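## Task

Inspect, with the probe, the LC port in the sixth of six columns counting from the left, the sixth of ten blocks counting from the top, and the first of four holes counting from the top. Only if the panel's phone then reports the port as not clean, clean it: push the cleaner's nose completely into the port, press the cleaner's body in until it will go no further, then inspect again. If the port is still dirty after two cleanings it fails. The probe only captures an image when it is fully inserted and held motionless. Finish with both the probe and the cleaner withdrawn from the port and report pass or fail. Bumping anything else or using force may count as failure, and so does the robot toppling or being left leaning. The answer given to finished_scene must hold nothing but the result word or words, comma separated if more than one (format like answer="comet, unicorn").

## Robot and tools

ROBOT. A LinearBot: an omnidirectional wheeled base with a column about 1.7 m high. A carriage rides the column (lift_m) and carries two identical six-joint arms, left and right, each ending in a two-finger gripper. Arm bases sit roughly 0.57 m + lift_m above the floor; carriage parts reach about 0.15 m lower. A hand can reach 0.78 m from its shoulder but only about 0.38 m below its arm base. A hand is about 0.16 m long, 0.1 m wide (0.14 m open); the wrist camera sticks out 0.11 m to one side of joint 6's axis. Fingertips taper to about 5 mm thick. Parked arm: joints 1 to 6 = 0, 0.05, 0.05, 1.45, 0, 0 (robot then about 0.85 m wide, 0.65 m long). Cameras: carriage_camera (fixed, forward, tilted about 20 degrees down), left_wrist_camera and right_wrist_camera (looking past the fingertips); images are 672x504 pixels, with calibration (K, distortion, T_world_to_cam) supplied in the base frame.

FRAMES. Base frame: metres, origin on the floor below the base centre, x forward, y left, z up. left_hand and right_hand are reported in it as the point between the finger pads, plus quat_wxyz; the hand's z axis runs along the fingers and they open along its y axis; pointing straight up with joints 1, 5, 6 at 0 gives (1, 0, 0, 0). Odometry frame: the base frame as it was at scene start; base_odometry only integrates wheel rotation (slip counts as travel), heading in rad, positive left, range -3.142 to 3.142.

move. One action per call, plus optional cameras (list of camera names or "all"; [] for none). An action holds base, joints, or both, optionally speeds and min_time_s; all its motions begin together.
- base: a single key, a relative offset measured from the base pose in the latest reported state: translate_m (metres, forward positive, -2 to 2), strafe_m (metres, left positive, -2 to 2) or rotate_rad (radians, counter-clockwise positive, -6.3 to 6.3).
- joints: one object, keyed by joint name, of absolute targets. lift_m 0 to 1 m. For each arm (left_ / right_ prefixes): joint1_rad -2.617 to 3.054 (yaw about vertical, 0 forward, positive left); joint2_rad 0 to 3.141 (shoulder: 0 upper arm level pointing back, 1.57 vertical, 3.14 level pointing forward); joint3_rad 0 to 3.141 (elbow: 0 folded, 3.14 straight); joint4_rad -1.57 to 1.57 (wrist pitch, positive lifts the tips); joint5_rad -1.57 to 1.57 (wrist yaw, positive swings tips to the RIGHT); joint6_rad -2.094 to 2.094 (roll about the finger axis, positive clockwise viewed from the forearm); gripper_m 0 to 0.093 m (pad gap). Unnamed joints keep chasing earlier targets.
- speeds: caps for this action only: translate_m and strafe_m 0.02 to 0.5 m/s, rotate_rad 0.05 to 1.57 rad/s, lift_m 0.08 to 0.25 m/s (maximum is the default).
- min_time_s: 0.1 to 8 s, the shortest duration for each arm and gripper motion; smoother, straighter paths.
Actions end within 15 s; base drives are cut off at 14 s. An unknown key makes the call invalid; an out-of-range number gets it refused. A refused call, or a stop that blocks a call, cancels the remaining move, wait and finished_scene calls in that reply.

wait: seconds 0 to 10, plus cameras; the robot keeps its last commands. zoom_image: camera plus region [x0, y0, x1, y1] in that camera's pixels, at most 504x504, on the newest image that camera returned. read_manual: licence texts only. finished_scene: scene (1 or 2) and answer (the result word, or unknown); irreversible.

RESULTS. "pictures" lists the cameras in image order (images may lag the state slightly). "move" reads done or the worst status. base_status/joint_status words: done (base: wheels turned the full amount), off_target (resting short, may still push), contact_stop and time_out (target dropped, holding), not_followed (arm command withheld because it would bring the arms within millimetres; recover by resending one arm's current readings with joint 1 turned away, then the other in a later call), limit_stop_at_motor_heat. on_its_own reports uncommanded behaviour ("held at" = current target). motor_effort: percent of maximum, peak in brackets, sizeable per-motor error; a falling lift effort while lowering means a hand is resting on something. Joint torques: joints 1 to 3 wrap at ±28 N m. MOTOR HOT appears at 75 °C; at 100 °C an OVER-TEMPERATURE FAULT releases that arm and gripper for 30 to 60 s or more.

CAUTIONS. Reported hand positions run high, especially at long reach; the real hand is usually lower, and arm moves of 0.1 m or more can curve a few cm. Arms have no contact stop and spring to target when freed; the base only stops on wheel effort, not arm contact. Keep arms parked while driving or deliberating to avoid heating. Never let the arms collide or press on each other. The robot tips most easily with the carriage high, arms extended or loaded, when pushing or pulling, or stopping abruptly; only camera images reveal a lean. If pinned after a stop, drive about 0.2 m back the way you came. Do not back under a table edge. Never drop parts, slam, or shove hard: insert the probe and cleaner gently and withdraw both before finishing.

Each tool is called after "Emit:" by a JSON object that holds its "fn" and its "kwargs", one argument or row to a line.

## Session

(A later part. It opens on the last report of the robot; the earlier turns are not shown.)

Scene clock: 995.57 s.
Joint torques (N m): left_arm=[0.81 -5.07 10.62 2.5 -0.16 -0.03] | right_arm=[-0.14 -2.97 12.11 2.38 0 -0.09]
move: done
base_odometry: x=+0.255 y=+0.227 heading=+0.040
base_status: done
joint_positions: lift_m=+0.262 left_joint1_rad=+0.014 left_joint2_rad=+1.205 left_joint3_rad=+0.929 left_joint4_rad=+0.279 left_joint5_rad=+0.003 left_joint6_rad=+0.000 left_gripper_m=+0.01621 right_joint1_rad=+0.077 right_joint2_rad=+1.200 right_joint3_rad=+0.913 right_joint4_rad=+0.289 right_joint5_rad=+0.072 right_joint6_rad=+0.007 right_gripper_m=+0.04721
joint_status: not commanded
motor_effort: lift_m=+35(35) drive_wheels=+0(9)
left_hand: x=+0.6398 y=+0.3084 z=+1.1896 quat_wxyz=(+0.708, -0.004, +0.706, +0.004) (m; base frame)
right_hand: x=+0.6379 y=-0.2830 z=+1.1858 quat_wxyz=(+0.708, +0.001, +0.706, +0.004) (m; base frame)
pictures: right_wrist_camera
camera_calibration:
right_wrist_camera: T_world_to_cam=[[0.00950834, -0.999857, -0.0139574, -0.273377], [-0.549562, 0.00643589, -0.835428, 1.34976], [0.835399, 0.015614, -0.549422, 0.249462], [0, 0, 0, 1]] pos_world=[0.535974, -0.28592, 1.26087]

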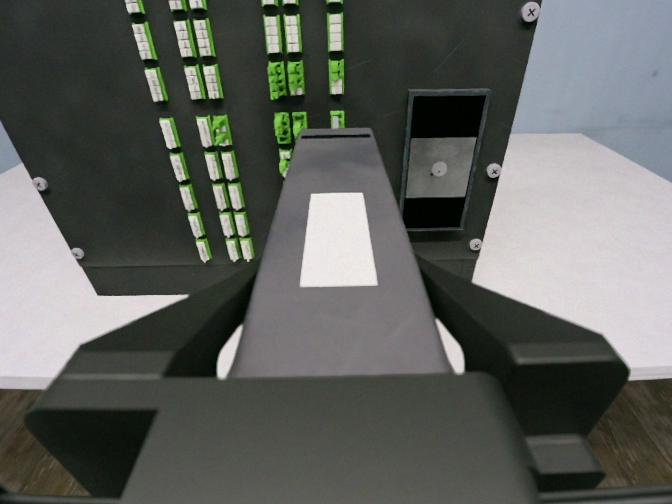

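Emit:
{"fn": "move", "kwargs": {
  "base": {"translate_m":-0.009},
  "speeds": {"translate_m":0.03},
  "cameras": []
}}

Emit:
{"fn": "move", "kwargs": {
  "base": {"translate_m":0.004},
  "speeds": {"translate_m":0.03},
  "cameras": ["right_wrist_camera"]
}}

Emit:
{"fn": "zoom_image", "kwargs": {
  "camera": "right_wrist_camera",
  "region": [320, 92, 360, 132]
}}

Scene clock: 1002.30 s.
Joint torques (N m): left_arm=[0.81 -4.93 10.63 2.51 -0.16 -0.02] | right_arm=[-0.24 -3.44 11.96 2.27 -0.01 -0.09]
move: done
base_odometry: x=+0.246 y=+0.227 heading=+0.040
base_status: done
joint_positions: lift_m=+0.262 left_joint1_rad=+0.014 left_joint2_rad=+1.205 left_joint3_rad=+0.929 left_joint4_rad=+0.280 left_joint5_rad=+0.003 left_joint6_rad=+0.000 left_gripper_m=+0.01621 right_joint1_rad=+0.077 right_joint2_rad=+1.205 right_joint3_rad=+0.913 right_joint4_rad=+0.296 right_joint5_rad=+0.072 right_joint6_rad=+0.007 right_gripper_m=+0.04721
joint_status: not commanded
motor_effort: lift_m=+35(35) drive_wheels=-2(8)
left_hand: x=+0.6398 y=+0.3084 z=+1.1897 quat_wxyz=(+0.709, -0.004, +0.706, +0.004) (m; base frame)
right_hand: x=+0.6388 y=-0.2829 z=+1.1857 quat_wxyz=(+0.709, +0.001, +0.706, +0.004) (m; base frame)
pictures: none
No camera images: "cameras" was empty.

Scene clock: 1003.07 s.
Joint torques (N m): left_arm=[0.81 -5 10.66 2.47 -0.16 -0.03] | right_arm=[-0.21 -3.52 11.99 2.26 0 -0.08]
move: done
base_odometry: x=+0.250 y=+0.227 heading=+0.040
base_status: done
joint_positions: lift_m=+0.262 left_joint1_rad=+0.014 left_joint2_rad=+1.205 left_joint3_rad=+0.929 left_joint4_rad=+0.280 left_joint5_rad=+0.003 left_joint6_rad=+0.000 left_gripper_m=+0.01621 right_joint1_rad=+0.077 right_joint2_rad=+1.206 right_joint3_rad=+0.913 right_joint4_rad=+0.298 right_joint5_rad=+0.072 right_joint6_rad=+0.007 right_gripper_m=+0.04721
joint_status: not commanded
motor_effort: lift_m=+35(35) drive_wheels=-2(7)
left_hand: x=+0.6398 y=+0.3084 z=+1.1898 quat_wxyz=(+0.709, -0.004, +0.706, +0.004) (m; base frame)
right_hand: x=+0.6393 y=-0.2829 z=+1.1855 quat_wxyz=(+0.709, +0.001, +0.705, +0.004) (m; base frame)
pictures: right_wrist_camera
camera_calibration:
right_wrist_camera: T_world_to_cam=[[0.00951953, -0.999854, -0.0141554, -0.273052], [-0.547384, 0.00663619, -0.836856, 1.35059], [0.836828, 0.0157149, -0.547241, 0.244632], [0, 0, 0, 1]] pos_world=[0.537177, -0.285819, 1.26026]

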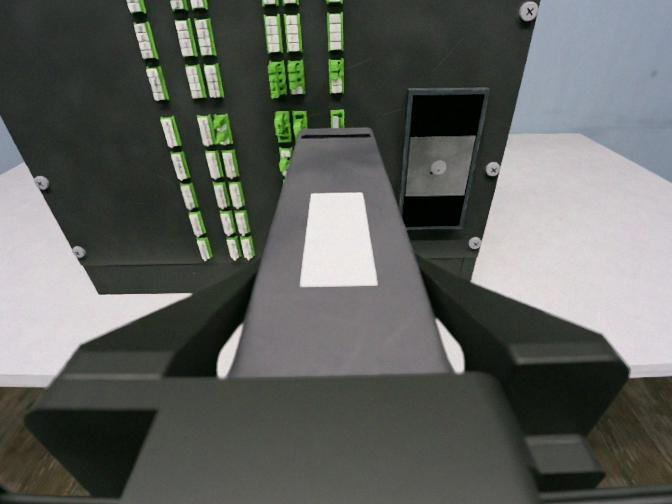

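Scaled by 12.600 from the camera's 672x504 image, which has a finer 960x720 frame.

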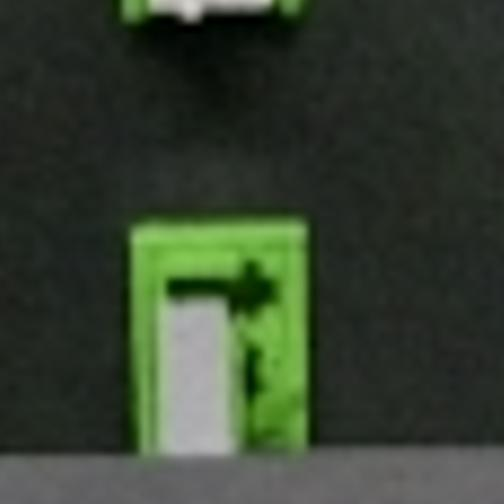

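Emit:
{"fn": "move", "kwargs": {
  "joints": {"lift_m":0.2626},
  "cameras": []
}}

Emit:
{"fn": "move", "kwargs": {
  "base": {"translate_m":0.003},
  "speeds": {"translate_m":0.03},
  "cameras": ["right_wrist_camera"]
}}

Emit:
{"fn": "zoom_image", "kwargs": {
  "camera": "right_wrist_camera",
  "region": [320, 92, 360, 132]
}}

Emit:
{"fn": "move", "kwargs": {
  "base": {"translate_m":0.003},
  "speeds": {"translate_m":0.03},
  "cameras": ["right_wrist_camera"]
}}

Emit:
{"fn": "zoom_image", "kwargs": {
  "camera": "right_wrist_camera",
  "region": [320, 92, 360, 132]
}}

Scene clock: 1011.80 s.
Joint torques (N m): left_arm=[0.81 -4.94 10.65 2.44 -0.16 -0.03] | right_arm=[-0.13 -3.7 11.92 2.27 -0.01 -0.09]
move: done
base_odometry: x=+0.250 y=+0.227 heading=+0.040
base_status: not commanded
joint_positions: lift_m=+0.263 left_joint1_rad=+0.014 left_joint2_rad=+1.205 left_joint3_rad=+0.929 left_joint4_rad=+0.280 left_joint5_rad=+0.003 left_joint6_rad=+0.000 left_gripper_m=+0.01621 right_joint1_rad=+0.077 right_joint2_rad=+1.207 right_joint3_rad=+0.913 right_joint4_rad=+0.297 right_joint5_rad=+0.072 right_joint6_rad=+0.007 right_gripper_m=+0.04721
joint_status: all done
motor_effort: lift_m=+35(39) drive_wheels=-2(2)
left_hand: x=+0.6398 y=+0.3084 z=+1.1908 quat_wxyz=(+0.709, -0.004, +0.706, +0.004) (m; base frame)
right_hand: x=+0.6394 y=-0.2828 z=+1.1862 quat_wxyz=(+0.708, +0.001, +0.706, +0.004) (m; base frame)
pictures: none
No camera images: "cameras" was empty.

Scene clock: 1012.40 s.
Joint torques (N m): left_arm=[0.8 -5.15 10.59 2.45 -0.16 -0.03] | right_arm=[-0.06 -3.37 12.12 2.29 0.03 -0.08]
move: done
base_odometry: x=+0.253 y=+0.227 heading=+0.040
base_status: done
joint_positions: lift_m=+0.263 left_joint1_rad=+0.014 left_joint2_rad=+1.206 left_joint3_rad=+0.929 left_joint4_rad=+0.280 left_joint5_rad=+0.003 left_joint6_rad=+0.000 left_gripper_m=+0.01621 right_joint1_rad=+0.077 right_joint2_rad=+1.205 right_joint3_rad=+0.913 right_joint4_rad=+0.295 right_joint5_rad=+0.072 right_joint6_rad=+0.007 right_gripper_m=+0.04721
joint_status: not commanded
motor_effort: lift_m=+35(35) drive_wheels=-1(9)
left_hand: x=+0.6400 y=+0.3084 z=+1.1904 quat_wxyz=(+0.708, -0.004, +0.706, +0.004) (m; base frame)
right_hand: x=+0.6390 y=-0.2829 z=+1.1862 quat_wxyz=(+0.708, +0.001, +0.706, +0.004) (m; base frame)
pictures: right_wrist_camera
camera_calibration:
right_wrist_camera: T_world_to_cam=[[0.00946376, -0.999857, -0.014034, -0.27316], [-0.54896, 0.00653568, -0.835823, 1.3509], [0.835795, 0.0156142, -0.548819, 0.247786], [0, 0, 0, 1]] pos_world=[0.537075, -0.285819, 1.26127]

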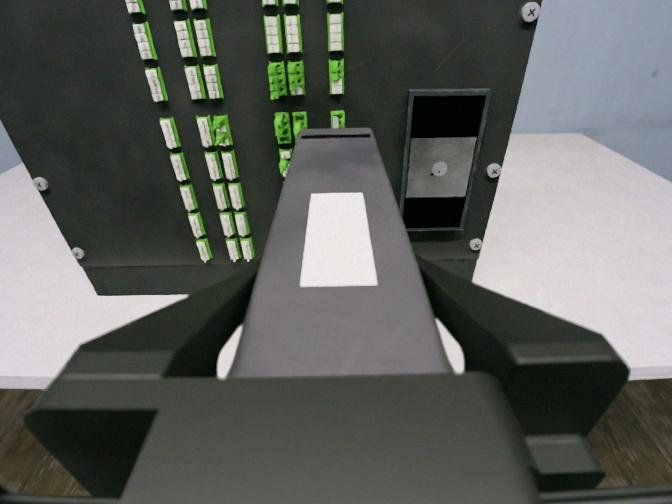

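Scaled by 12.600 from the camera's 672x504 image, which has a finer 960x720 frame.

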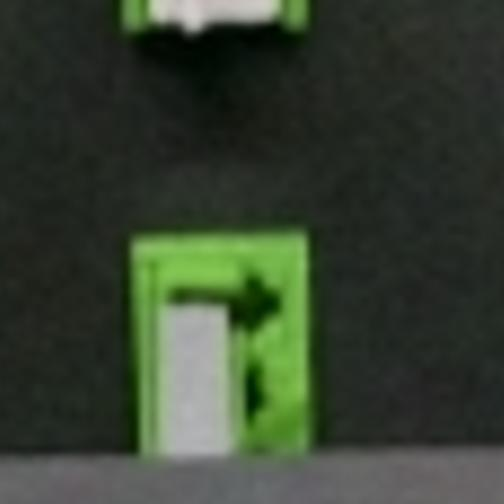

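Scene clock: 1013.00 s.
Joint torques (N m): left_arm=[0.83 -5.15 10.82 2.52 -0.16 -0.02] | right_arm=[-0.09 -2.73 12.04 2.41 0.02 -0.09]
move: done
base_odometry: x=+0.256 y=+0.227 heading=+0.040
base_status: done
joint_positions: lift_m=+0.263 left_joint1_rad=+0.014 left_joint2_rad=+1.206 left_joint3_rad=+0.929 left_joint4_rad=+0.280 left_joint5_rad=+0.003 left_joint6_rad=+0.000 left_gripper_m=+0.01621 right_joint1_rad=+0.077 right_joint2_rad=+1.196 right_joint3_rad=+0.913 right_joint4_rad=+0.282 right_joint5_rad=+0.072 right_joint6_rad=+0.007 right_gripper_m=+0.04721
joint_status: not commanded
motor_effort: lift_m=+35(35) drive_wheels=+0(8)
left_hand: x=+0.6400 y=+0.3084 z=+1.1904 quat_wxyz=(+0.708, -0.004, +0.706, +0.004) (m; base frame)
right_hand: x=+0.6369 y=-0.2830 z=+1.1868 quat_wxyz=(+0.707, +0.001, +0.707, +0.004) (m; base frame)
pictures: right_wrist_camera
camera_calibration:
right_wrist_camera: T_world_to_cam=[[0.009359, -0.999861, -0.0137906, -0.273482], [-0.551782, 0.00633759, -0.833964, 1.34972], [0.833936, 0.0154145, -0.551646, 0.254387], [0, 0, 0, 1]] pos_world=[0.535171, -0.285919, 1.26218]

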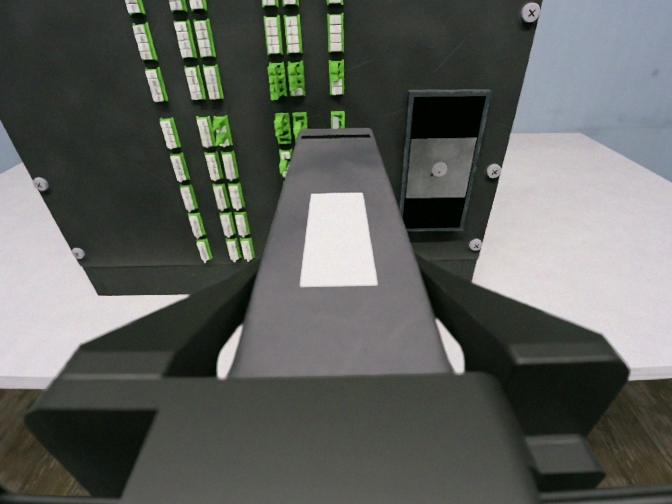

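Scaled by 12.600 from the camera's 672x504 image, which has a finer 960x720 frame.

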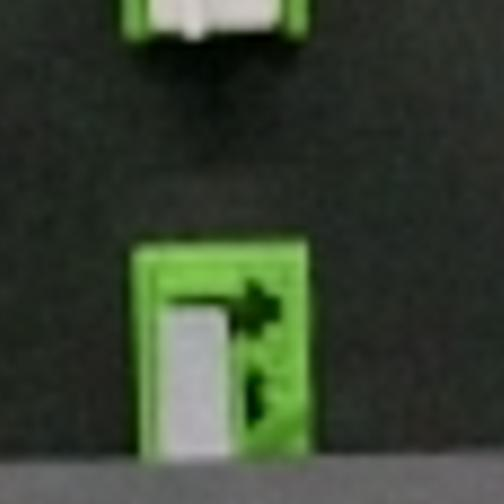

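Emit:
{"fn": "move", "kwargs": {
  "base": {"translate_m":-0.011},
  "speeds": {"translate_m":0.03},
  "cameras": []
}}

Emit:
{"fn": "move", "kwargs": {
  "joints": {"right_joint1_rad":0.069,"right_joint4_rad":0.365},
  "min_time_s": 0.5,
  "cameras": []
}}

Emit:
{"fn": "move", "kwargs": {
  "base": {"translate_m":0.004},
  "speeds": {"translate_m":0.03},
  "cameras": ["right_wrist_camera"]
}}

Emit:
{"fn": "zoom_image", "kwargs": {
  "camera": "right_wrist_camera",
  "region": [320, 92, 360, 132]
}}

Scene clock: 1031.37 s.
Joint torques (N m): left_arm=[0.83 -5.11 10.56 2.52 -0.16 -0.02] | right_arm=[-0.01 -3.64 12.04 2.27 -0.01 -0.08]
move: done
base_odometry: x=+0.245 y=+0.227 heading=+0.040
base_status: done
joint_positions: lift_m=+0.263 left_joint1_rad=+0.014 left_joint2_rad=+1.206 left_joint3_rad=+0.929 left_joint4_rad=+0.280 left_joint5_rad=+0.003 left_joint6_rad=+0.000 left_gripper_m=+0.01621 right_joint1_rad=+0.077 right_joint2_rad=+1.205 right_joint3_rad=+0.913 right_joint4_rad=+0.295 right_joint5_rad=+0.072 right_joint6_rad=+0.007 right_gripper_m=+0.04721
joint_status: not commanded
motor_effort: lift_m=+35(35) drive_wheels=-2(9)
left_hand: x=+0.6400 y=+0.3084 z=+1.1903 quat_wxyz=(+0.708, -0.004, +0.706, +0.004) (m; base frame)
right_hand: x=+0.6390 y=-0.2829 z=+1.1861 quat_wxyz=(+0.708, +0.001, +0.706, +0.004) (m; base frame)
pictures: none
No camera images: "cameras" was empty.

Scene clock: 1032.17 s.
Joint torques (N m): left_arm=[0.81 -5.03 10.62 2.5 -0.16 -0.03] | right_arm=[-0.28 -3.41 12.04 2.33 -0.01 -0.1]
move: off_target
base_odometry: x=+0.245 y=+0.227 heading=+0.040
base_status: not commanded
joint_positions: lift_m=+0.263 left_joint1_rad=+0.014 left_joint2_rad=+1.206 left_joint3_rad=+0.929 left_joint4_rad=+0.280 left_joint5_rad=+0.003 left_joint6_rad=+0.000 left_gripper_m=+0.01621 right_joint1_rad=+0.077 right_joint2_rad=+1.205 right_joint3_rad=+0.913 right_joint4_rad=+0.295 right_joint5_rad=+0.072 right_joint6_rad=+0.007 right_gripper_m=+0.04721
joint_status: right_joint4_rad off_target (ended at +0.295, target +0.365); the others done
motor_effort: lift_m=+35(35) drive_wheels=-2(2)
left_hand: x=+0.6400 y=+0.3084 z=+1.1903 quat_wxyz=(+0.708, -0.004, +0.706, +0.004) (m; base frame)
right_hand: x=+0.6390 y=-0.2829 z=+1.1861 quat_wxyz=(+0.708, +0.001, +0.706, +0.004) (m; base frame)
pictures: none
No camera images: "cameras" was empty.

Scene clock: 1033.03 s.
Joint torques (N m): left_arm=[0.81 -4.92 10.55 2.49 -0.16 -0.03] | right_arm=[-0.25 -3.71 11.97 2.29 -0.01 -0.08]
move: done
base_odometry: x=+0.249 y=+0.227 heading=+0.040
base_status: done
joint_positions: lift_m=+0.263 left_joint1_rad=+0.014 left_joint2_rad=+1.205 left_joint3_rad=+0.929 left_joint4_rad=+0.280 left_joint5_rad=+0.003 left_joint6_rad=+0.000 left_gripper_m=+0.01621 right_joint1_rad=+0.077 right_joint2_rad=+1.208 right_joint3_rad=+0.913 right_joint4_rad=+0.298 right_joint5_rad=+0.072 right_joint6_rad=+0.007 right_gripper_m=+0.04721
joint_status: not commanded
motor_effort: lift_m=+35(35) drive_wheels=-1(13)
left_hand: x=+0.6400 y=+0.3084 z=+1.1905 quat_wxyz=(+0.708, -0.004, +0.706, +0.004) (m; base frame)
right_hand: x=+0.6395 y=-0.2828 z=+1.1861 quat_wxyz=(+0.708, +0.001, +0.706, +0.004) (m; base frame)
pictures: right_wrist_camera
camera_calibration:
right_wrist_camera: T_world_to_cam=[[0.00948009, -0.999857, -0.0140242, -0.273188], [-0.547985, 0.0065367, -0.836462, 1.35123], [0.836434, 0.0156148, -0.547845, 0.245767], [0, 0, 0, 1]] pos_world=[0.537476, -0.285819, 1.26106]

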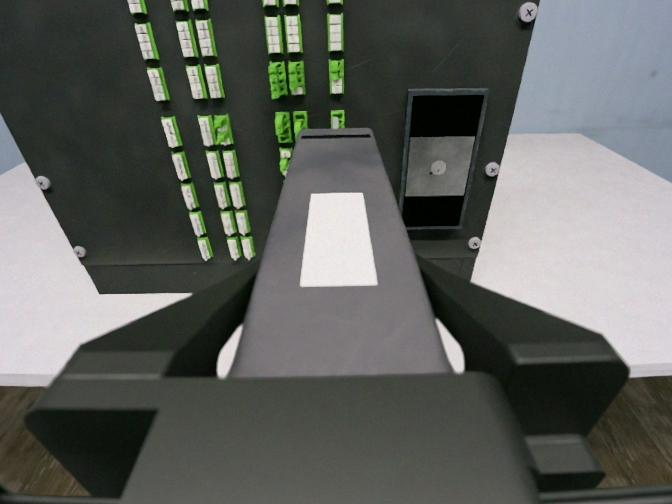

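Scaled by 12.600 from the camera's 672x504 image, which has a finer 960x720 frame.

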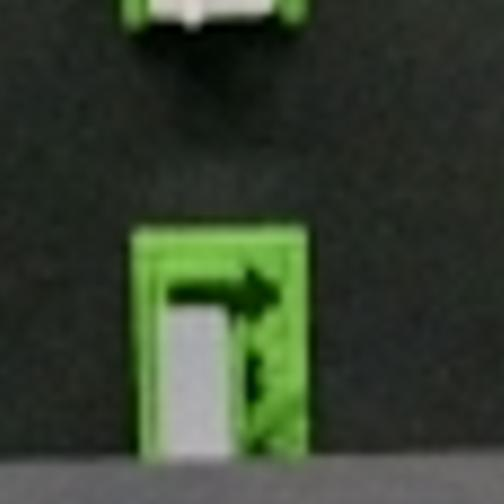

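Emit:
{"fn": "move", "kwargs": {
  "base": {"translate_m":-0.012},
  "speeds": {"translate_m":0.05},
  "joints": {"lift_m":0.2634,"right_joint5_rad":0.078},
  "cameras": []
}}

Emit:
{"fn": "move", "kwargs": {
  "base": {"translate_m":0.007},
  "speeds": {"translate_m":0.03},
  "cameras": ["right_wrist_camera"]
}}

Emit:
{"fn": "zoom_image", "kwargs": {
  "camera": "right_wrist_camera",
  "region": [320, 92, 360, 132]
}}

Scene clock: 1057.80 s.
Joint torques (N m): left_arm=[0.81 -5.07 10.65 2.48 -0.16 -0.03] | right_arm=[-0.32 -3.77 12.01 2.29 0 -0.1]
move: done
base_odometry: x=+0.237 y=+0.226 heading=+0.040
base_status: done
joint_positions: lift_m=+0.263 left_joint1_rad=+0.014 left_joint2_rad=+1.205 left_joint3_rad=+0.929 left_joint4_rad=+0.280 left_joint5_rad=+0.003 left_joint6_rad=+0.000 left_gripper_m=+0.01621 right_joint1_rad=+0.077 right_joint2_rad=+1.209 right_joint3_rad=+0.913 right_joint4_rad=+0.299 right_joint5_rad=+0.072 right_joint6_rad=+0.007 right_gripper_m=+0.04721
joint_status: all done
motor_effort: lift_m=+35(38) drive_wheels=+0(12)
left_hand: x=+0.6400 y=+0.3084 z=+1.1913 quat_wxyz=(+0.708, -0.004, +0.706, +0.004) (m; base frame)
right_hand: x=+0.6398 y=-0.2828 z=+1.1865 quat_wxyz=(+0.708, +0.001, +0.706, +0.004) (m; base frame)
pictures: none
No camera images: "cameras" was empty.

Scene clock: 1058.43 s.
Joint torques (N m): left_arm=[0.8 -5.11 10.73 2.52 -0.16 -0.03] | right_arm=[-0.32 -3.93 11.97 2.29 0 -0.09]
move: done
base_odometry: x=+0.244 y=+0.227 heading=+0.040
base_status: done
joint_positions: lift_m=+0.263 left_joint1_rad=+0.014 left_joint2_rad=+1.205 left_joint3_rad=+0.929 left_joint4_rad=+0.280 left_joint5_rad=+0.003 left_joint6_rad=+0.000 left_gripper_m=+0.01621 right_joint1_rad=+0.077 right_joint2_rad=+1.209 right_joint3_rad=+0.913 right_joint4_rad=+0.298 right_joint5_rad=+0.072 right_joint6_rad=+0.007 right_gripper_m=+0.04721
joint_status: not commanded
motor_effort: lift_m=+35(35) drive_wheels=-3(9)
left_hand: x=+0.6400 y=+0.3084 z=+1.1912 quat_wxyz=(+0.708, -0.004, +0.706, +0.004) (m; base frame)
right_hand: x=+0.6398 y=-0.2828 z=+1.1865 quat_wxyz=(+0.708, +0.001, +0.706, +0.004) (m; base frame)
pictures: right_wrist_camera
camera_calibration:
right_wrist_camera: T_world_to_cam=[[0.00946376, -0.999857, -0.014034, -0.273065], [-0.54896, 0.00653568, -0.835823, 1.3515], [0.835795, 0.0156142, -0.548819, 0.247226], [0, 0, 0, 1]] pos_world=[0.537875, -0.285719, 1.26147]

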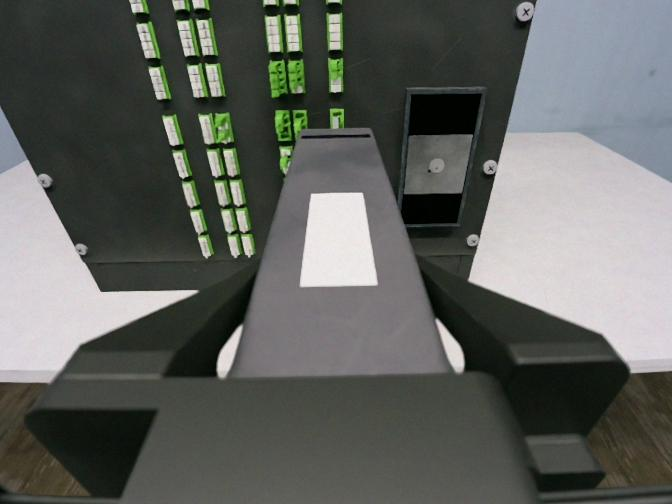

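Scaled by 12.600 from the camera's 672x504 image, which has a finer 960x720 frame.

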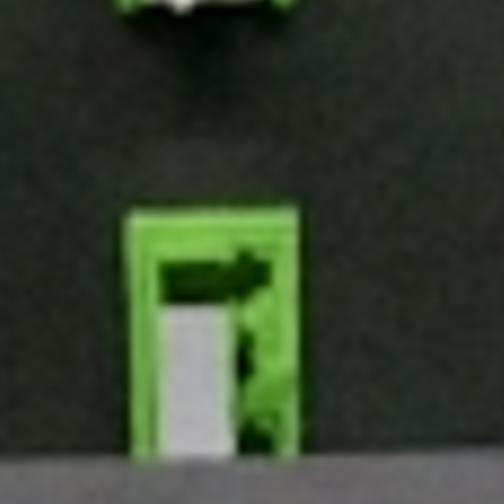

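Emit:
{"fn": "move", "kwargs": {
  "base": {"translate_m":0.004},
  "speeds": {"translate_m":0.03},
  "joints": {"lift_m":0.2638},
  "cameras": ["right_wrist_camera"]
}}

Emit:
{"fn": "zoom_image", "kwargs": {
  "camera": "right_wrist_camera",
  "region": [320, 92, 360, 132]
}}

Scene clock: 1064.03 s.
Joint torques (N m): left_arm=[0.81 -5.14 10.63 2.51 -0.16 -0.02] | right_arm=[-0.29 -3.95 12.27 2.27 0 -0.08]
move: done
base_odometry: x=+0.248 y=+0.227 heading=+0.040
base_status: done
joint_positions: lift_m=+0.264 left_joint1_rad=+0.014 left_joint2_rad=+1.205 left_joint3_rad=+0.929 left_joint4_rad=+0.280 left_joint5_rad=+0.003 left_joint6_rad=+0.000 left_gripper_m=+0.01621 right_joint1_rad=+0.077 right_joint2_rad=+1.210 right_joint3_rad=+0.913 right_joint4_rad=+0.299 right_joint5_rad=+0.072 right_joint6_rad=+0.007 right_gripper_m=+0.04721
joint_status: all done
motor_effort: lift_m=+35(37) drive_wheels=-1(9)
left_hand: x=+0.6399 y=+0.3084 z=+1.1918 quat_wxyz=(+0.709, -0.004, +0.706, +0.004) (m; base frame)
right_hand: x=+0.6400 y=-0.2828 z=+1.1867 quat_wxyz=(+0.708, +0.001, +0.706, +0.004) (m; base frame)
pictures: right_wrist_camera
camera_calibration:
right_wrist_camera: T_world_to_cam=[[0.00946376, -0.999857, -0.014034, -0.273063], [-0.54896, 0.00653568, -0.835823, 1.35186], [0.835795, 0.0156142, -0.548819, 0.247223], [0, 0, 0, 1]] pos_world=[0.538075, -0.285719, 1.26177]

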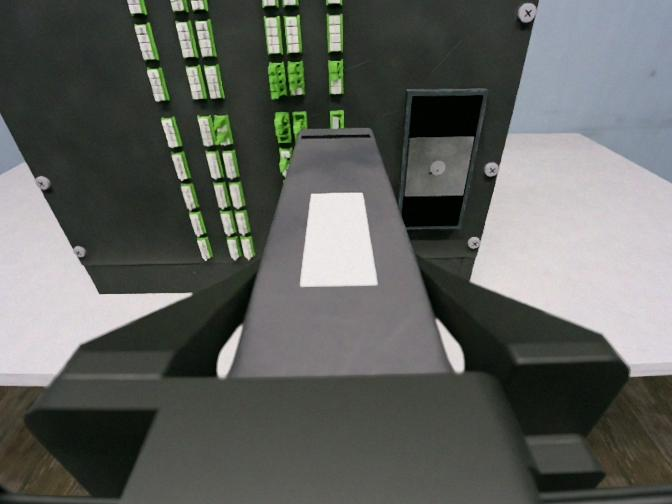

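Scaled by 12.600 from the camera's 672x504 image, which has a finer 960x720 frame.

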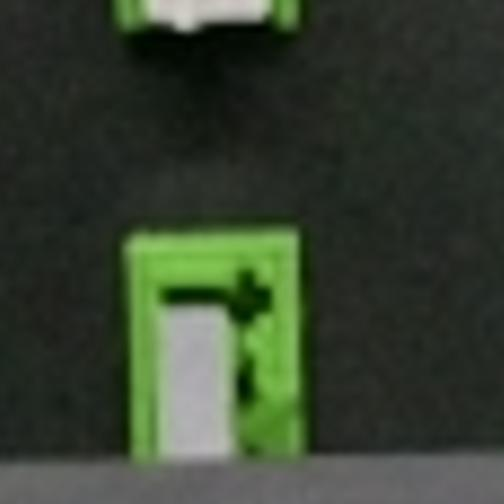

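Emit:
{"fn": "move", "kwargs": {
  "base": {"translate_m":0.0045},
  "speeds": {"translate_m":0.03},
  "cameras": ["right_wrist_camera"]
}}

Emit:
{"fn": "zoom_image", "kwargs": {
  "camera": "right_wrist_camera",
  "region": [320, 92, 360, 132]
}}

Scene clock: 1067.93 s.
Joint torques (N m): left_arm=[0.81 -5.16 10.63 2.49 -0.16 -0.02] | right_arm=[-0.27 -3.7 11.84 2.32 0 -0.09]
move: done
base_odometry: x=+0.253 y=+0.227 heading=+0.040
base_status: done
joint_positions: lift_m=+0.264 left_joint1_rad=+0.014 left_joint2_rad=+1.206 left_joint3_rad=+0.929 left_joint4_rad=+0.280 left_joint5_rad=+0.003 left_joint6_rad=+0.000 left_gripper_m=+0.01621 right_joint1_rad=+0.077 right_joint2_rad=+1.208 right_joint3_rad=+0.913 right_joint4_rad=+0.297 right_joint5_rad=+0.073 right_joint6_rad=+0.007 right_gripper_m=+0.04721
joint_status: not commanded
motor_effort: lift_m=+35(35) drive_wheels=-1(10)
left_hand: x=+0.6401 y=+0.3084 z=+1.1914 quat_wxyz=(+0.708, -0.004, +0.706, +0.004) (m; base frame)
right_hand: x=+0.6395 y=-0.2829 z=+1.1868 quat_wxyz=(+0.708, +0.001, +0.706, +0.004) (m; base frame)
pictures: right_wrist_camera
camera_calibration:
right_wrist_camera: T_world_to_cam=[[0.00906422, -0.999862, -0.0139059, -0.273105], [-0.549561, 0.0066369, -0.835427, 1.35158], [0.835404, 0.0152146, -0.549425, 0.248478], [0, 0, 0, 1]] pos_world=[0.537674, -0.285818, 1.26187]

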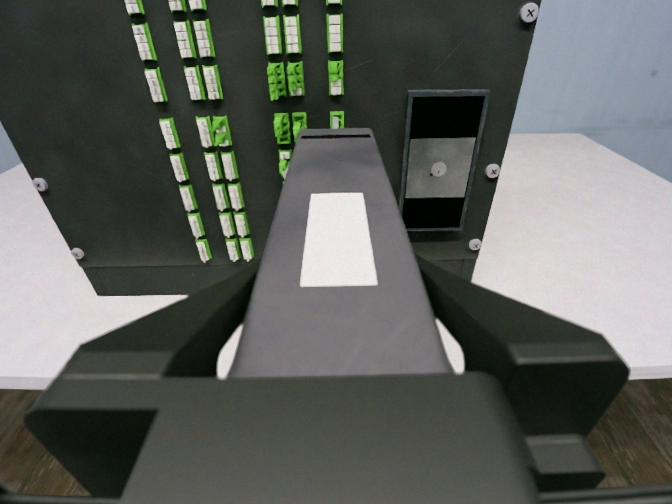

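Scaled by 12.600 from the camera's 672x504 image, which has a finer 960x720 frame.

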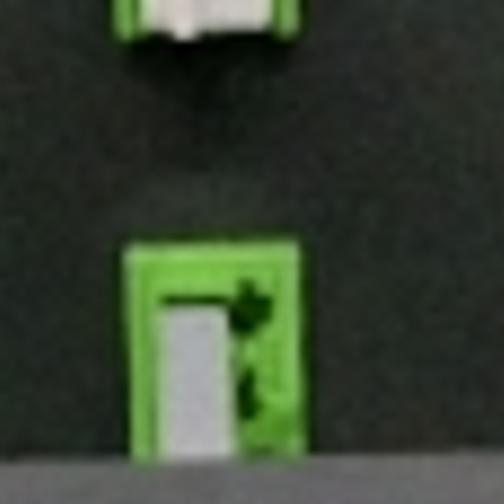

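Emit:
{"fn": "move", "kwargs": {
  "base": {"translate_m":0.003},
  "speeds": {"translate_m":0.03},
  "cameras": ["right_wrist_camera"]
}}

Emit:
{"fn": "zoom_image", "kwargs": {
  "camera": "right_wrist_camera",
  "region": [320, 92, 360, 132]
}}

Scene clock: 1073.30 s.
Joint torques (N m): left_arm=[0.79 -4.96 10.71 2.53 -0.16 -0.02] | right_arm=[-0.44 -3.63 11.97 2.27 0 -0.09]
move: done
base_odometry: x=+0.256 y=+0.227 heading=+0.040
base_status: done
joint_positions: lift_m=+0.264 left_joint1_rad=+0.014 left_joint2_rad=+1.205 left_joint3_rad=+0.929 left_joint4_rad=+0.280 left_joint5_rad=+0.003 left_joint6_rad=+0.000 left_gripper_m=+0.01621 right_joint1_rad=+0.077 right_joint2_rad=+1.208 right_joint3_rad=+0.913 right_joint4_rad=+0.300 right_joint5_rad=+0.073 right_joint6_rad=+0.007 right_gripper_m=+0.04721
joint_status: not commanded
motor_effort: lift_m=+35(35) drive_wheels=-3(8)
left_hand: x=+0.6400 y=+0.3084 z=+1.1916 quat_wxyz=(+0.708, -0.004, +0.706, +0.004) (m; base frame)
right_hand: x=+0.6397 y=-0.2830 z=+1.1873 quat_wxyz=(+0.709, +0.001, +0.706, +0.004) (m; base frame)
pictures: right_wrist_camera
camera_calibration:
right_wrist_camera: T_world_to_cam=[[0.00870973, -0.999862, -0.0141124, -0.272648], [-0.547685, 0.00703802, -0.836655, 1.35248], [0.83664, 0.0150162, -0.547548, 0.245545], [0, 0, 0, 1]] pos_world=[0.537675, -0.285816, 1.26216]

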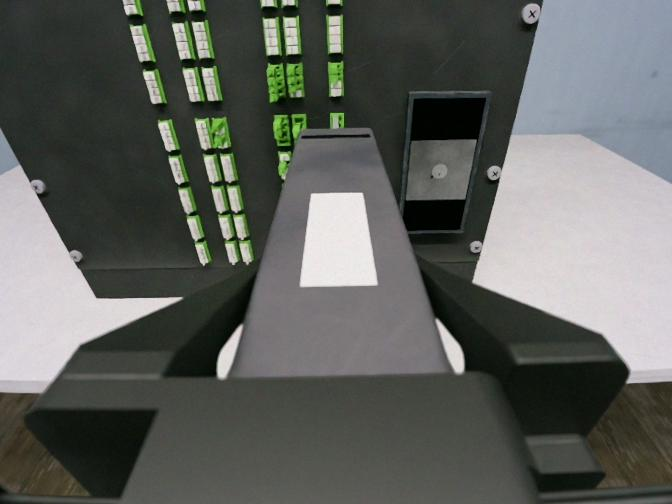

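Scaled by 12.600 from the camera's 672x504 image, which has a finer 960x720 frame.

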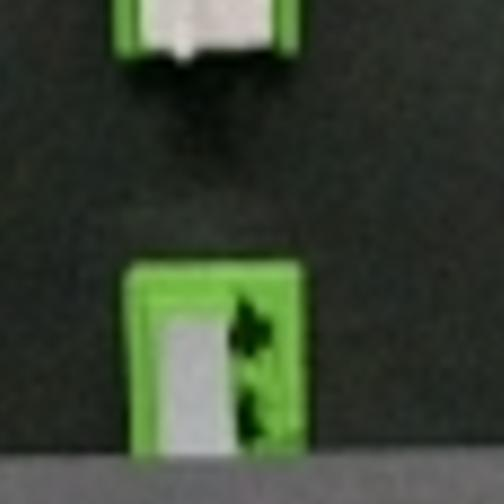

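Going in (tip occluded by the rim). Continue.

Emit:
{"fn": "move", "kwargs": {
  "base": {"translate_m":0.004},
  "speeds": {"translate_m":0.03},
  "cameras": ["right_wrist_camera"]
}}

Emit:
{"fn": "zoom_image", "kwargs": {
  "camera": "right_wrist_camera",
  "region": [320, 92, 360, 132]
}}

Scene clock: 1078.93 s.
Joint torques (N m): left_arm=[0.81 -4.97 10.59 2.51 -0.16 -0.03] | right_arm=[-0.43 -3.73 12.03 2.26 0 -0.09]
move: done
base_odometry: x=+0.260 y=+0.227 heading=+0.040
base_status: done
joint_positions: lift_m=+0.264 left_joint1_rad=+0.014 left_joint2_rad=+1.205 left_joint3_rad=+0.929 left_joint4_rad=+0.280 left_joint5_rad=+0.003 left_joint6_rad=+0.000 left_gripper_m=+0.01621 right_joint1_rad=+0.077 right_joint2_rad=+1.208 right_joint3_rad=+0.913 right_joint4_rad=+0.300 right_joint5_rad=+0.073 right_joint6_rad=+0.007 right_gripper_m=+0.04721
joint_status: not commanded
motor_effort: lift_m=+35(35) drive_wheels=-1(8)
left_hand: x=+0.6398 y=+0.3084 z=+1.1919 quat_wxyz=(+0.709, -0.004, +0.706, +0.004) (m; base frame)
right_hand: x=+0.6397 y=-0.2830 z=+1.1873 quat_wxyz=(+0.709, +0.001, +0.706, +0.004) (m; base frame)
pictures: right_wrist_camera
camera_calibration:
right_wrist_camera: T_world_to_cam=[[0.00870973, -0.999862, -0.0141124, -0.272648], [-0.547685, 0.00703802, -0.836655, 1.35248], [0.83664, 0.0150162, -0.547548, 0.245545], [0, 0, 0, 1]] pos_world=[0.537675, -0.285816, 1.26216]

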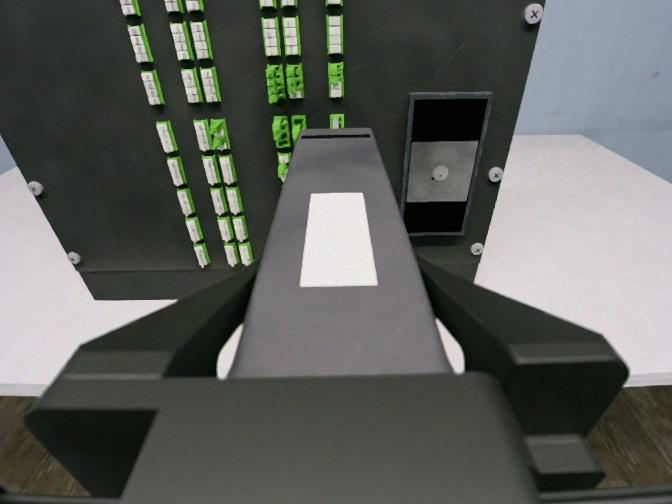

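Scaled by 12.600 from the camera's 672x504 image, which has a finer 960x720 frame.

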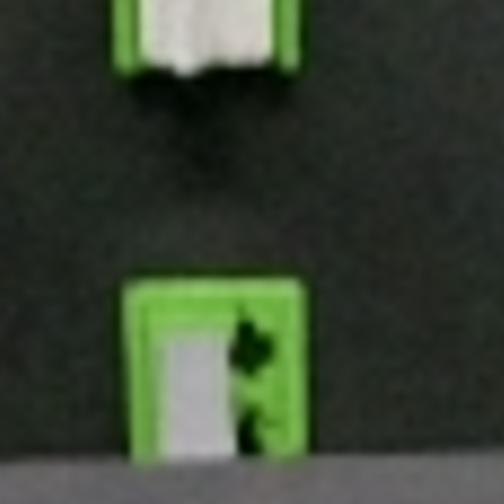

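Inserted. Go to .907+.

Emit:
{"fn": "move", "kwargs": {
  "base": {"translate_m":0.004},
  "speeds": {"translate_m":0.03},
  "cameras": []
}}

Emit:
{"fn": "move", "kwargs": {
  "base": {"translate_m":0.0035},
  "speeds": {"translate_m":0.03},
  "cameras": []
}}

Emit:
{"fn": "wait", "kwargs": {
  "seconds": 1,
  "cameras": ["right_wrist_camera"]
}}

Emit:
{"fn": "zoom_image", "kwargs": {
  "camera": "right_wrist_camera",
  "region": [396, 80, 506, 245]
}}

Emit:
{"fn": "zoom_image", "kwargs": {
  "camera": "right_wrist_camera",
  "region": [320, 92, 360, 132]
}}

Scene clock: 1084.10 s.
Joint torques (N m): left_arm=[0.81 -4.96 10.71 2.48 -0.16 -0.02] | right_arm=[-0.25 -3.78 12.22 2.21 0.02 -0.08]
move: done
base_odometry: x=+0.264 y=+0.227 heading=+0.040
base_status: done
joint_positions: lift_m=+0.264 left_joint1_rad=+0.014 left_joint2_rad=+1.205 left_joint3_rad=+0.929 left_joint4_rad=+0.280 left_joint5_rad=+0.003 left_joint6_rad=+0.000 left_gripper_m=+0.01621 right_joint1_rad=+0.077 right_joint2_rad=+1.210 right_joint3_rad=+0.913 right_joint4_rad=+0.300 right_joint5_rad=+0.073 right_joint6_rad=+0.007 right_gripper_m=+0.04721
joint_status: not commanded
motor_effort: lift_m=+35(35) drive_wheels=-1(11)
left_hand: x=+0.6398 y=+0.3084 z=+1.1919 quat_wxyz=(+0.709, -0.004, +0.706, +0.004) (m; base frame)
right_hand: x=+0.6401 y=-0.2829 z=+1.1868 quat_wxyz=(+0.708, +0.001, +0.706, +0.004) (m; base frame)
pictures: none
No camera images: "cameras" was empty.

Scene clock: 1084.70 s.
Joint torques (N m): left_arm=[0.81 -5.07 10.69 2.46 -0.16 -0.03] | right_arm=[-0.27 -3.73 12.04 2.33 -0.03 -0.09]
move: done
base_odometry: x=+0.267 y=+0.228 heading=+0.040
base_status: done
joint_positions: lift_m=+0.264 left_joint1_rad=+0.014 left_joint2_rad=+1.205 left_joint3_rad=+0.929 left_joint4_rad=+0.280 left_joint5_rad=+0.003 left_joint6_rad=+0.000 left_gripper_m=+0.01621 right_joint1_rad=+0.077 right_joint2_rad=+1.207 right_joint3_rad=+0.913 right_joint4_rad=+0.294 right_joint5_rad=+0.074 right_joint6_rad=+0.007 right_gripper_m=+0.04721
joint_status: not commanded
motor_effort: lift_m=+35(35) drive_wheels=+0(7)
left_hand: x=+0.6398 y=+0.3084 z=+1.1920 quat_wxyz=(+0.709, -0.004, +0.705, +0.004) (m; base frame)
right_hand: x=+0.6394 y=-0.2831 z=+1.1865 quat_wxyz=(+0.707, +0.001, +0.707, +0.004) (m; base frame)
pictures: none
No camera images: "cameras" was empty.

Scene clock: 1085.70 s.
Joint torques (N m): left_arm=[0.81 -5 10.66 2.49 -0.16 -0.03] | right_arm=[-0.27 -3.63 12.01 2.32 -0.02 -0.09]
base_odometry: x=+0.267 y=+0.228 heading=+0.040
base_status: done
joint_positions: lift_m=+0.264 left_joint1_rad=+0.014 left_joint2_rad=+1.205 left_joint3_rad=+0.929 left_joint4_rad=+0.280 left_joint5_rad=+0.003 left_joint6_rad=+0.000 left_gripper_m=+0.01621 right_joint1_rad=+0.077 right_joint2_rad=+1.207 right_joint3_rad=+0.913 right_joint4_rad=+0.294 right_joint5_rad=+0.074 right_joint6_rad=+0.007 right_gripper_m=+0.04721
joint_status: not commanded
motor_effort: lift_m=+35(35) drive_wheels=+0(7)
left_hand: x=+0.6398 y=+0.3084 z=+1.1920 quat_wxyz=(+0.709, -0.004, +0.705, +0.004) (m; base frame)
right_hand: x=+0.6394 y=-0.2831 z=+1.1865 quat_wxyz=(+0.707, +0.001, +0.707, +0.004) (m; base frame)
wait: 1.00 s; at rest by 0.27 s
pictures: right_wrist_camera
camera_calibration:
right_wrist_camera: T_world_to_cam=[[0.00792639, -0.999873, -0.0137933, -0.272734], [-0.551134, 0.00714135, -0.834386, 1.35113], [0.834379, 0.0142156, -0.551008, 0.250778], [0, 0, 0, 1]] pos_world=[0.53757, -0.285914, 1.26178]

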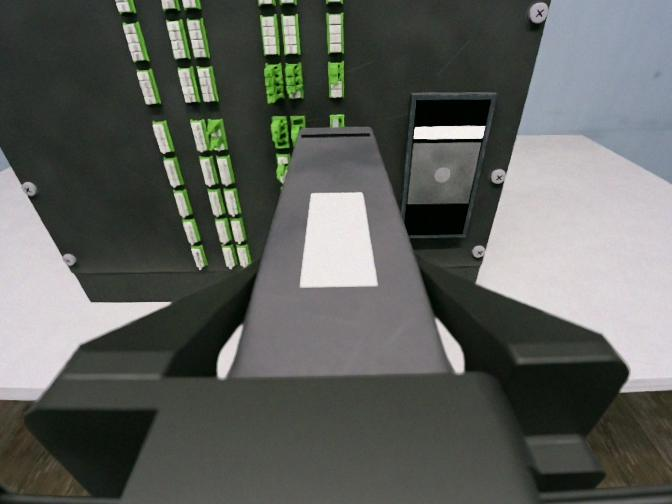

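Scaled by 3.055 from the camera's 672x504 image, which has a finer 960x720 frame.

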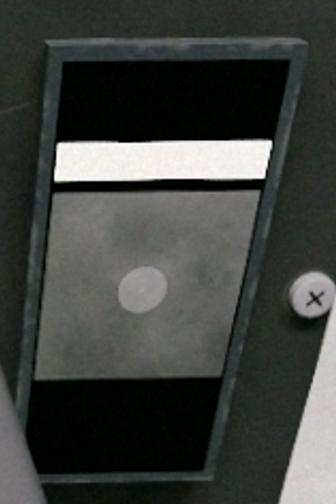

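Scaled by 12.600 from the camera's 672x504 image, which has a finer 960x720 frame.

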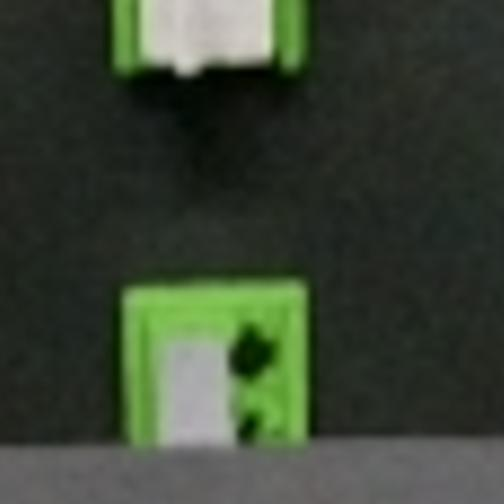

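Emit:
{"fn": "zoom_image", "kwargs": {
  "camera": "right_wrist_camera",
  "region": [424, 155, 460, 195]
}}

Emit:
{"fn": "zoom_image", "kwargs": {
  "camera": "right_wrist_camera",
  "region": [408, 120, 490, 210]
}}

Emit:
{"fn": "wait", "kwargs": {
  "seconds": 2,
  "cameras": ["right_wrist_camera"]
}}

Emit:
{"fn": "zoom_image", "kwargs": {
  "camera": "right_wrist_camera",
  "region": [408, 120, 490, 210]
}}

Scaled by 12.600 from the camera's 672x504 image, which has a finer 960x720 frame.

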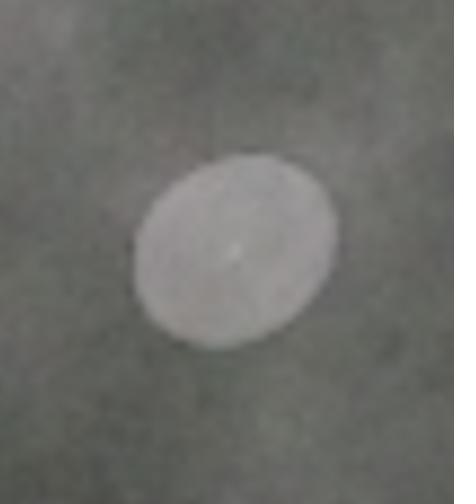

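Scaled by 5.600 from the camera's 672x504 image, which has a finer 960x720 frame.

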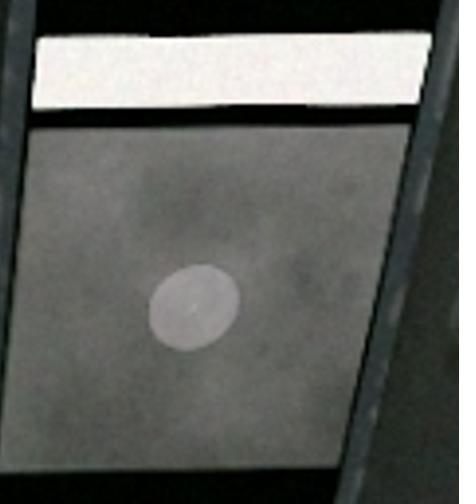

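Scene clock: 1091.57 s.
Joint torques (N m): left_arm=[0.81 -5 10.66 2.49 -0.16 -0.03] | right_arm=[-0.31 -3.64 12.04 2.33 -0.01 -0.09]
base_odometry: x=+0.267 y=+0.228 heading=+0.040
base_status: done
joint_positions: lift_m=+0.264 left_joint1_rad=+0.014 left_joint2_rad=+1.205 left_joint3_rad=+0.929 left_joint4_rad=+0.280 left_joint5_rad=+0.003 left_joint6_rad=+0.000 left_gripper_m=+0.01621 right_joint1_rad=+0.077 right_joint2_rad=+1.207 right_joint3_rad=+0.913 right_joint4_rad=+0.294 right_joint5_rad=+0.074 right_joint6_rad=+0.007 right_gripper_m=+0.04721
joint_status: not commanded
motor_effort: lift_m=+35(35) drive_wheels=+0(7)
left_hand: x=+0.6398 y=+0.3084 z=+1.1920 quat_wxyz=(+0.709, -0.004, +0.705, +0.004) (m; base frame)
right_hand: x=+0.6394 y=-0.2831 z=+1.1865 quat_wxyz=(+0.707, +0.001, +0.707, +0.004) (m; base frame)
wait: 2.00 s; at rest from the start
pictures: right_wrist_camera
camera_calibration:
right_wrist_camera: T_world_to_cam=[[0.00792639, -0.999873, -0.0137933, -0.272734], [-0.551134, 0.00714135, -0.834386, 1.35113], [0.834379, 0.0142156, -0.551008, 0.250778], [0, 0, 0, 1]] pos_world=[0.53757, -0.285914, 1.26178]

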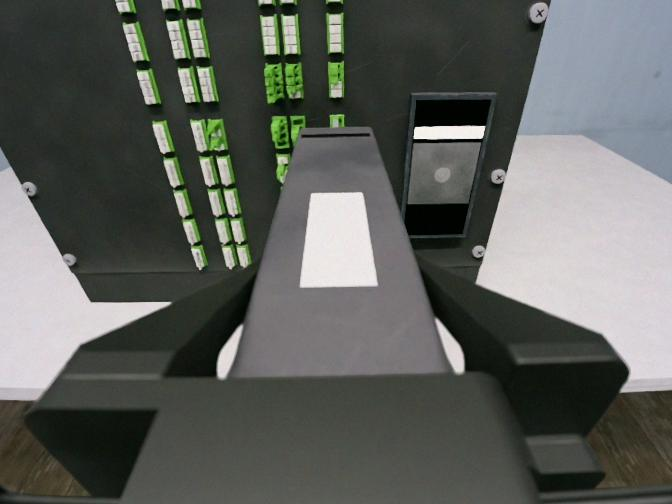

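Scaled by 5.600 from the camera's 672x504 image, which has a finer 960x720 frame.

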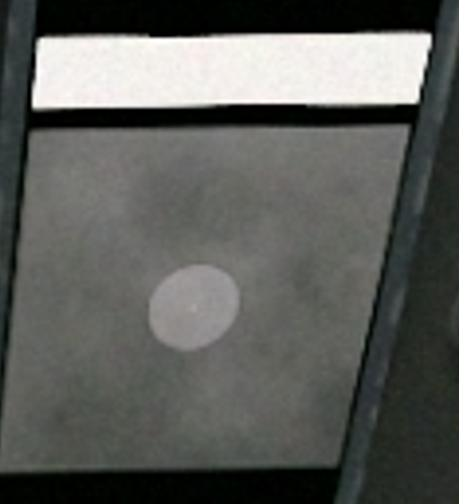

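Emit:
{"fn": "move", "kwargs": {
  "base": {"translate_m":-0.03},
  "speeds": {"translate_m":0.05},
  "cameras": []
}}

Emit:
{"fn": "move", "kwargs": {
  "base": {"translate_m":-0.1},
  "speeds": {"translate_m":0.1},
  "cameras": ["right_wrist_camera"]
}}

Emit:
{"fn": "zoom_image", "kwargs": {
  "camera": "right_wrist_camera",
  "region": [396, 70, 496, 220]
}}

Scene clock: 1096.50 s.
Joint torques (N m): left_arm=[0.81 -4.96 10.63 2.51 -0.16 -0.03] | right_arm=[-0.47 -3.97 12.03 2.25 -0.01 -0.08]
move: done
base_odometry: x=+0.237 y=+0.226 heading=+0.040
base_status: done
joint_positions: lift_m=+0.264 left_joint1_rad=+0.014 left_joint2_rad=+1.205 left_joint3_rad=+0.929 left_joint4_rad=+0.281 left_joint5_rad=+0.003 left_joint6_rad=+0.000 left_gripper_m=+0.01621 right_joint1_rad=+0.077 right_joint2_rad=+1.211 right_joint3_rad=+0.913 right_joint4_rad=+0.301 right_joint5_rad=+0.074 right_joint6_rad=+0.007 right_gripper_m=+0.04721
joint_status: not commanded
motor_effort: lift_m=+35(35) drive_wheels=-3(15)
left_hand: x=+0.6398 y=+0.3084 z=+1.1921 quat_wxyz=(+0.709, -0.004, +0.705, +0.004) (m; base frame)
right_hand: x=+0.6404 y=-0.2830 z=+1.1864 quat_wxyz=(+0.708, +0.001, +0.706, +0.004) (m; base frame)
pictures: none
No camera images: "cameras" was empty.

Scene clock: 1098.30 s.
Joint torques (N m): left_arm=[0.83 -5.05 10.7 2.52 -0.16 -0.02] | right_arm=[-0.12 -4.21 11.93 2.28 -0.02 -0.09]
move: done
base_odometry: x=+0.138 y=+0.222 heading=+0.041
base_status: done
joint_positions: lift_m=+0.264 left_joint1_rad=+0.014 left_joint2_rad=+1.205 left_joint3_rad=+0.929 left_joint4_rad=+0.280 left_joint5_rad=+0.003 left_joint6_rad=+0.000 left_gripper_m=+0.01621 right_joint1_rad=+0.076 right_joint2_rad=+1.211 right_joint3_rad=+0.913 right_joint4_rad=+0.297 right_joint5_rad=+0.074 right_joint6_rad=+0.007 right_gripper_m=+0.04721
joint_status: not commanded
motor_effort: lift_m=+35(35) drive_wheels=+6(15)
left_hand: x=+0.6398 y=+0.3084 z=+1.1919 quat_wxyz=(+0.709, -0.004, +0.706, +0.004) (m; base frame)
right_hand: x=+0.6405 y=-0.2838 z=+1.1855 quat_wxyz=(+0.707, +0.002, +0.707, +0.003) (m; base frame)
pictures: right_wrist_camera
camera_calibration:
right_wrist_camera: T_world_to_cam=[[0.00602581, -0.999887, -0.0137574, -0.272274], [-0.552033, 0.00814512, -0.833783, 1.35105], [0.833801, 0.0126187, -0.551921, 0.2503], [0, 0, 0, 1]] pos_world=[0.538765, -0.286406, 1.26088]

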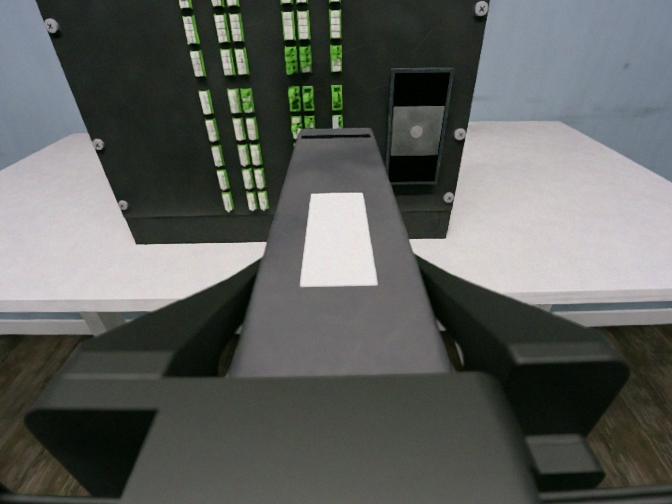

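Scaled by 3.360 from the camera's 672x504 image, which has a finer 960x720 frame.

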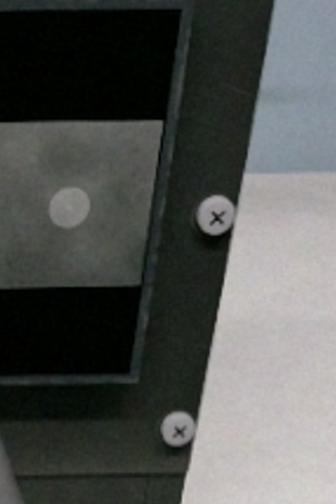

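Emit:
{"fn": "finished_scene", "kwargs": {
  "scene": 1,
  "answer": "pass"
}}

The scene is finished: the task was done.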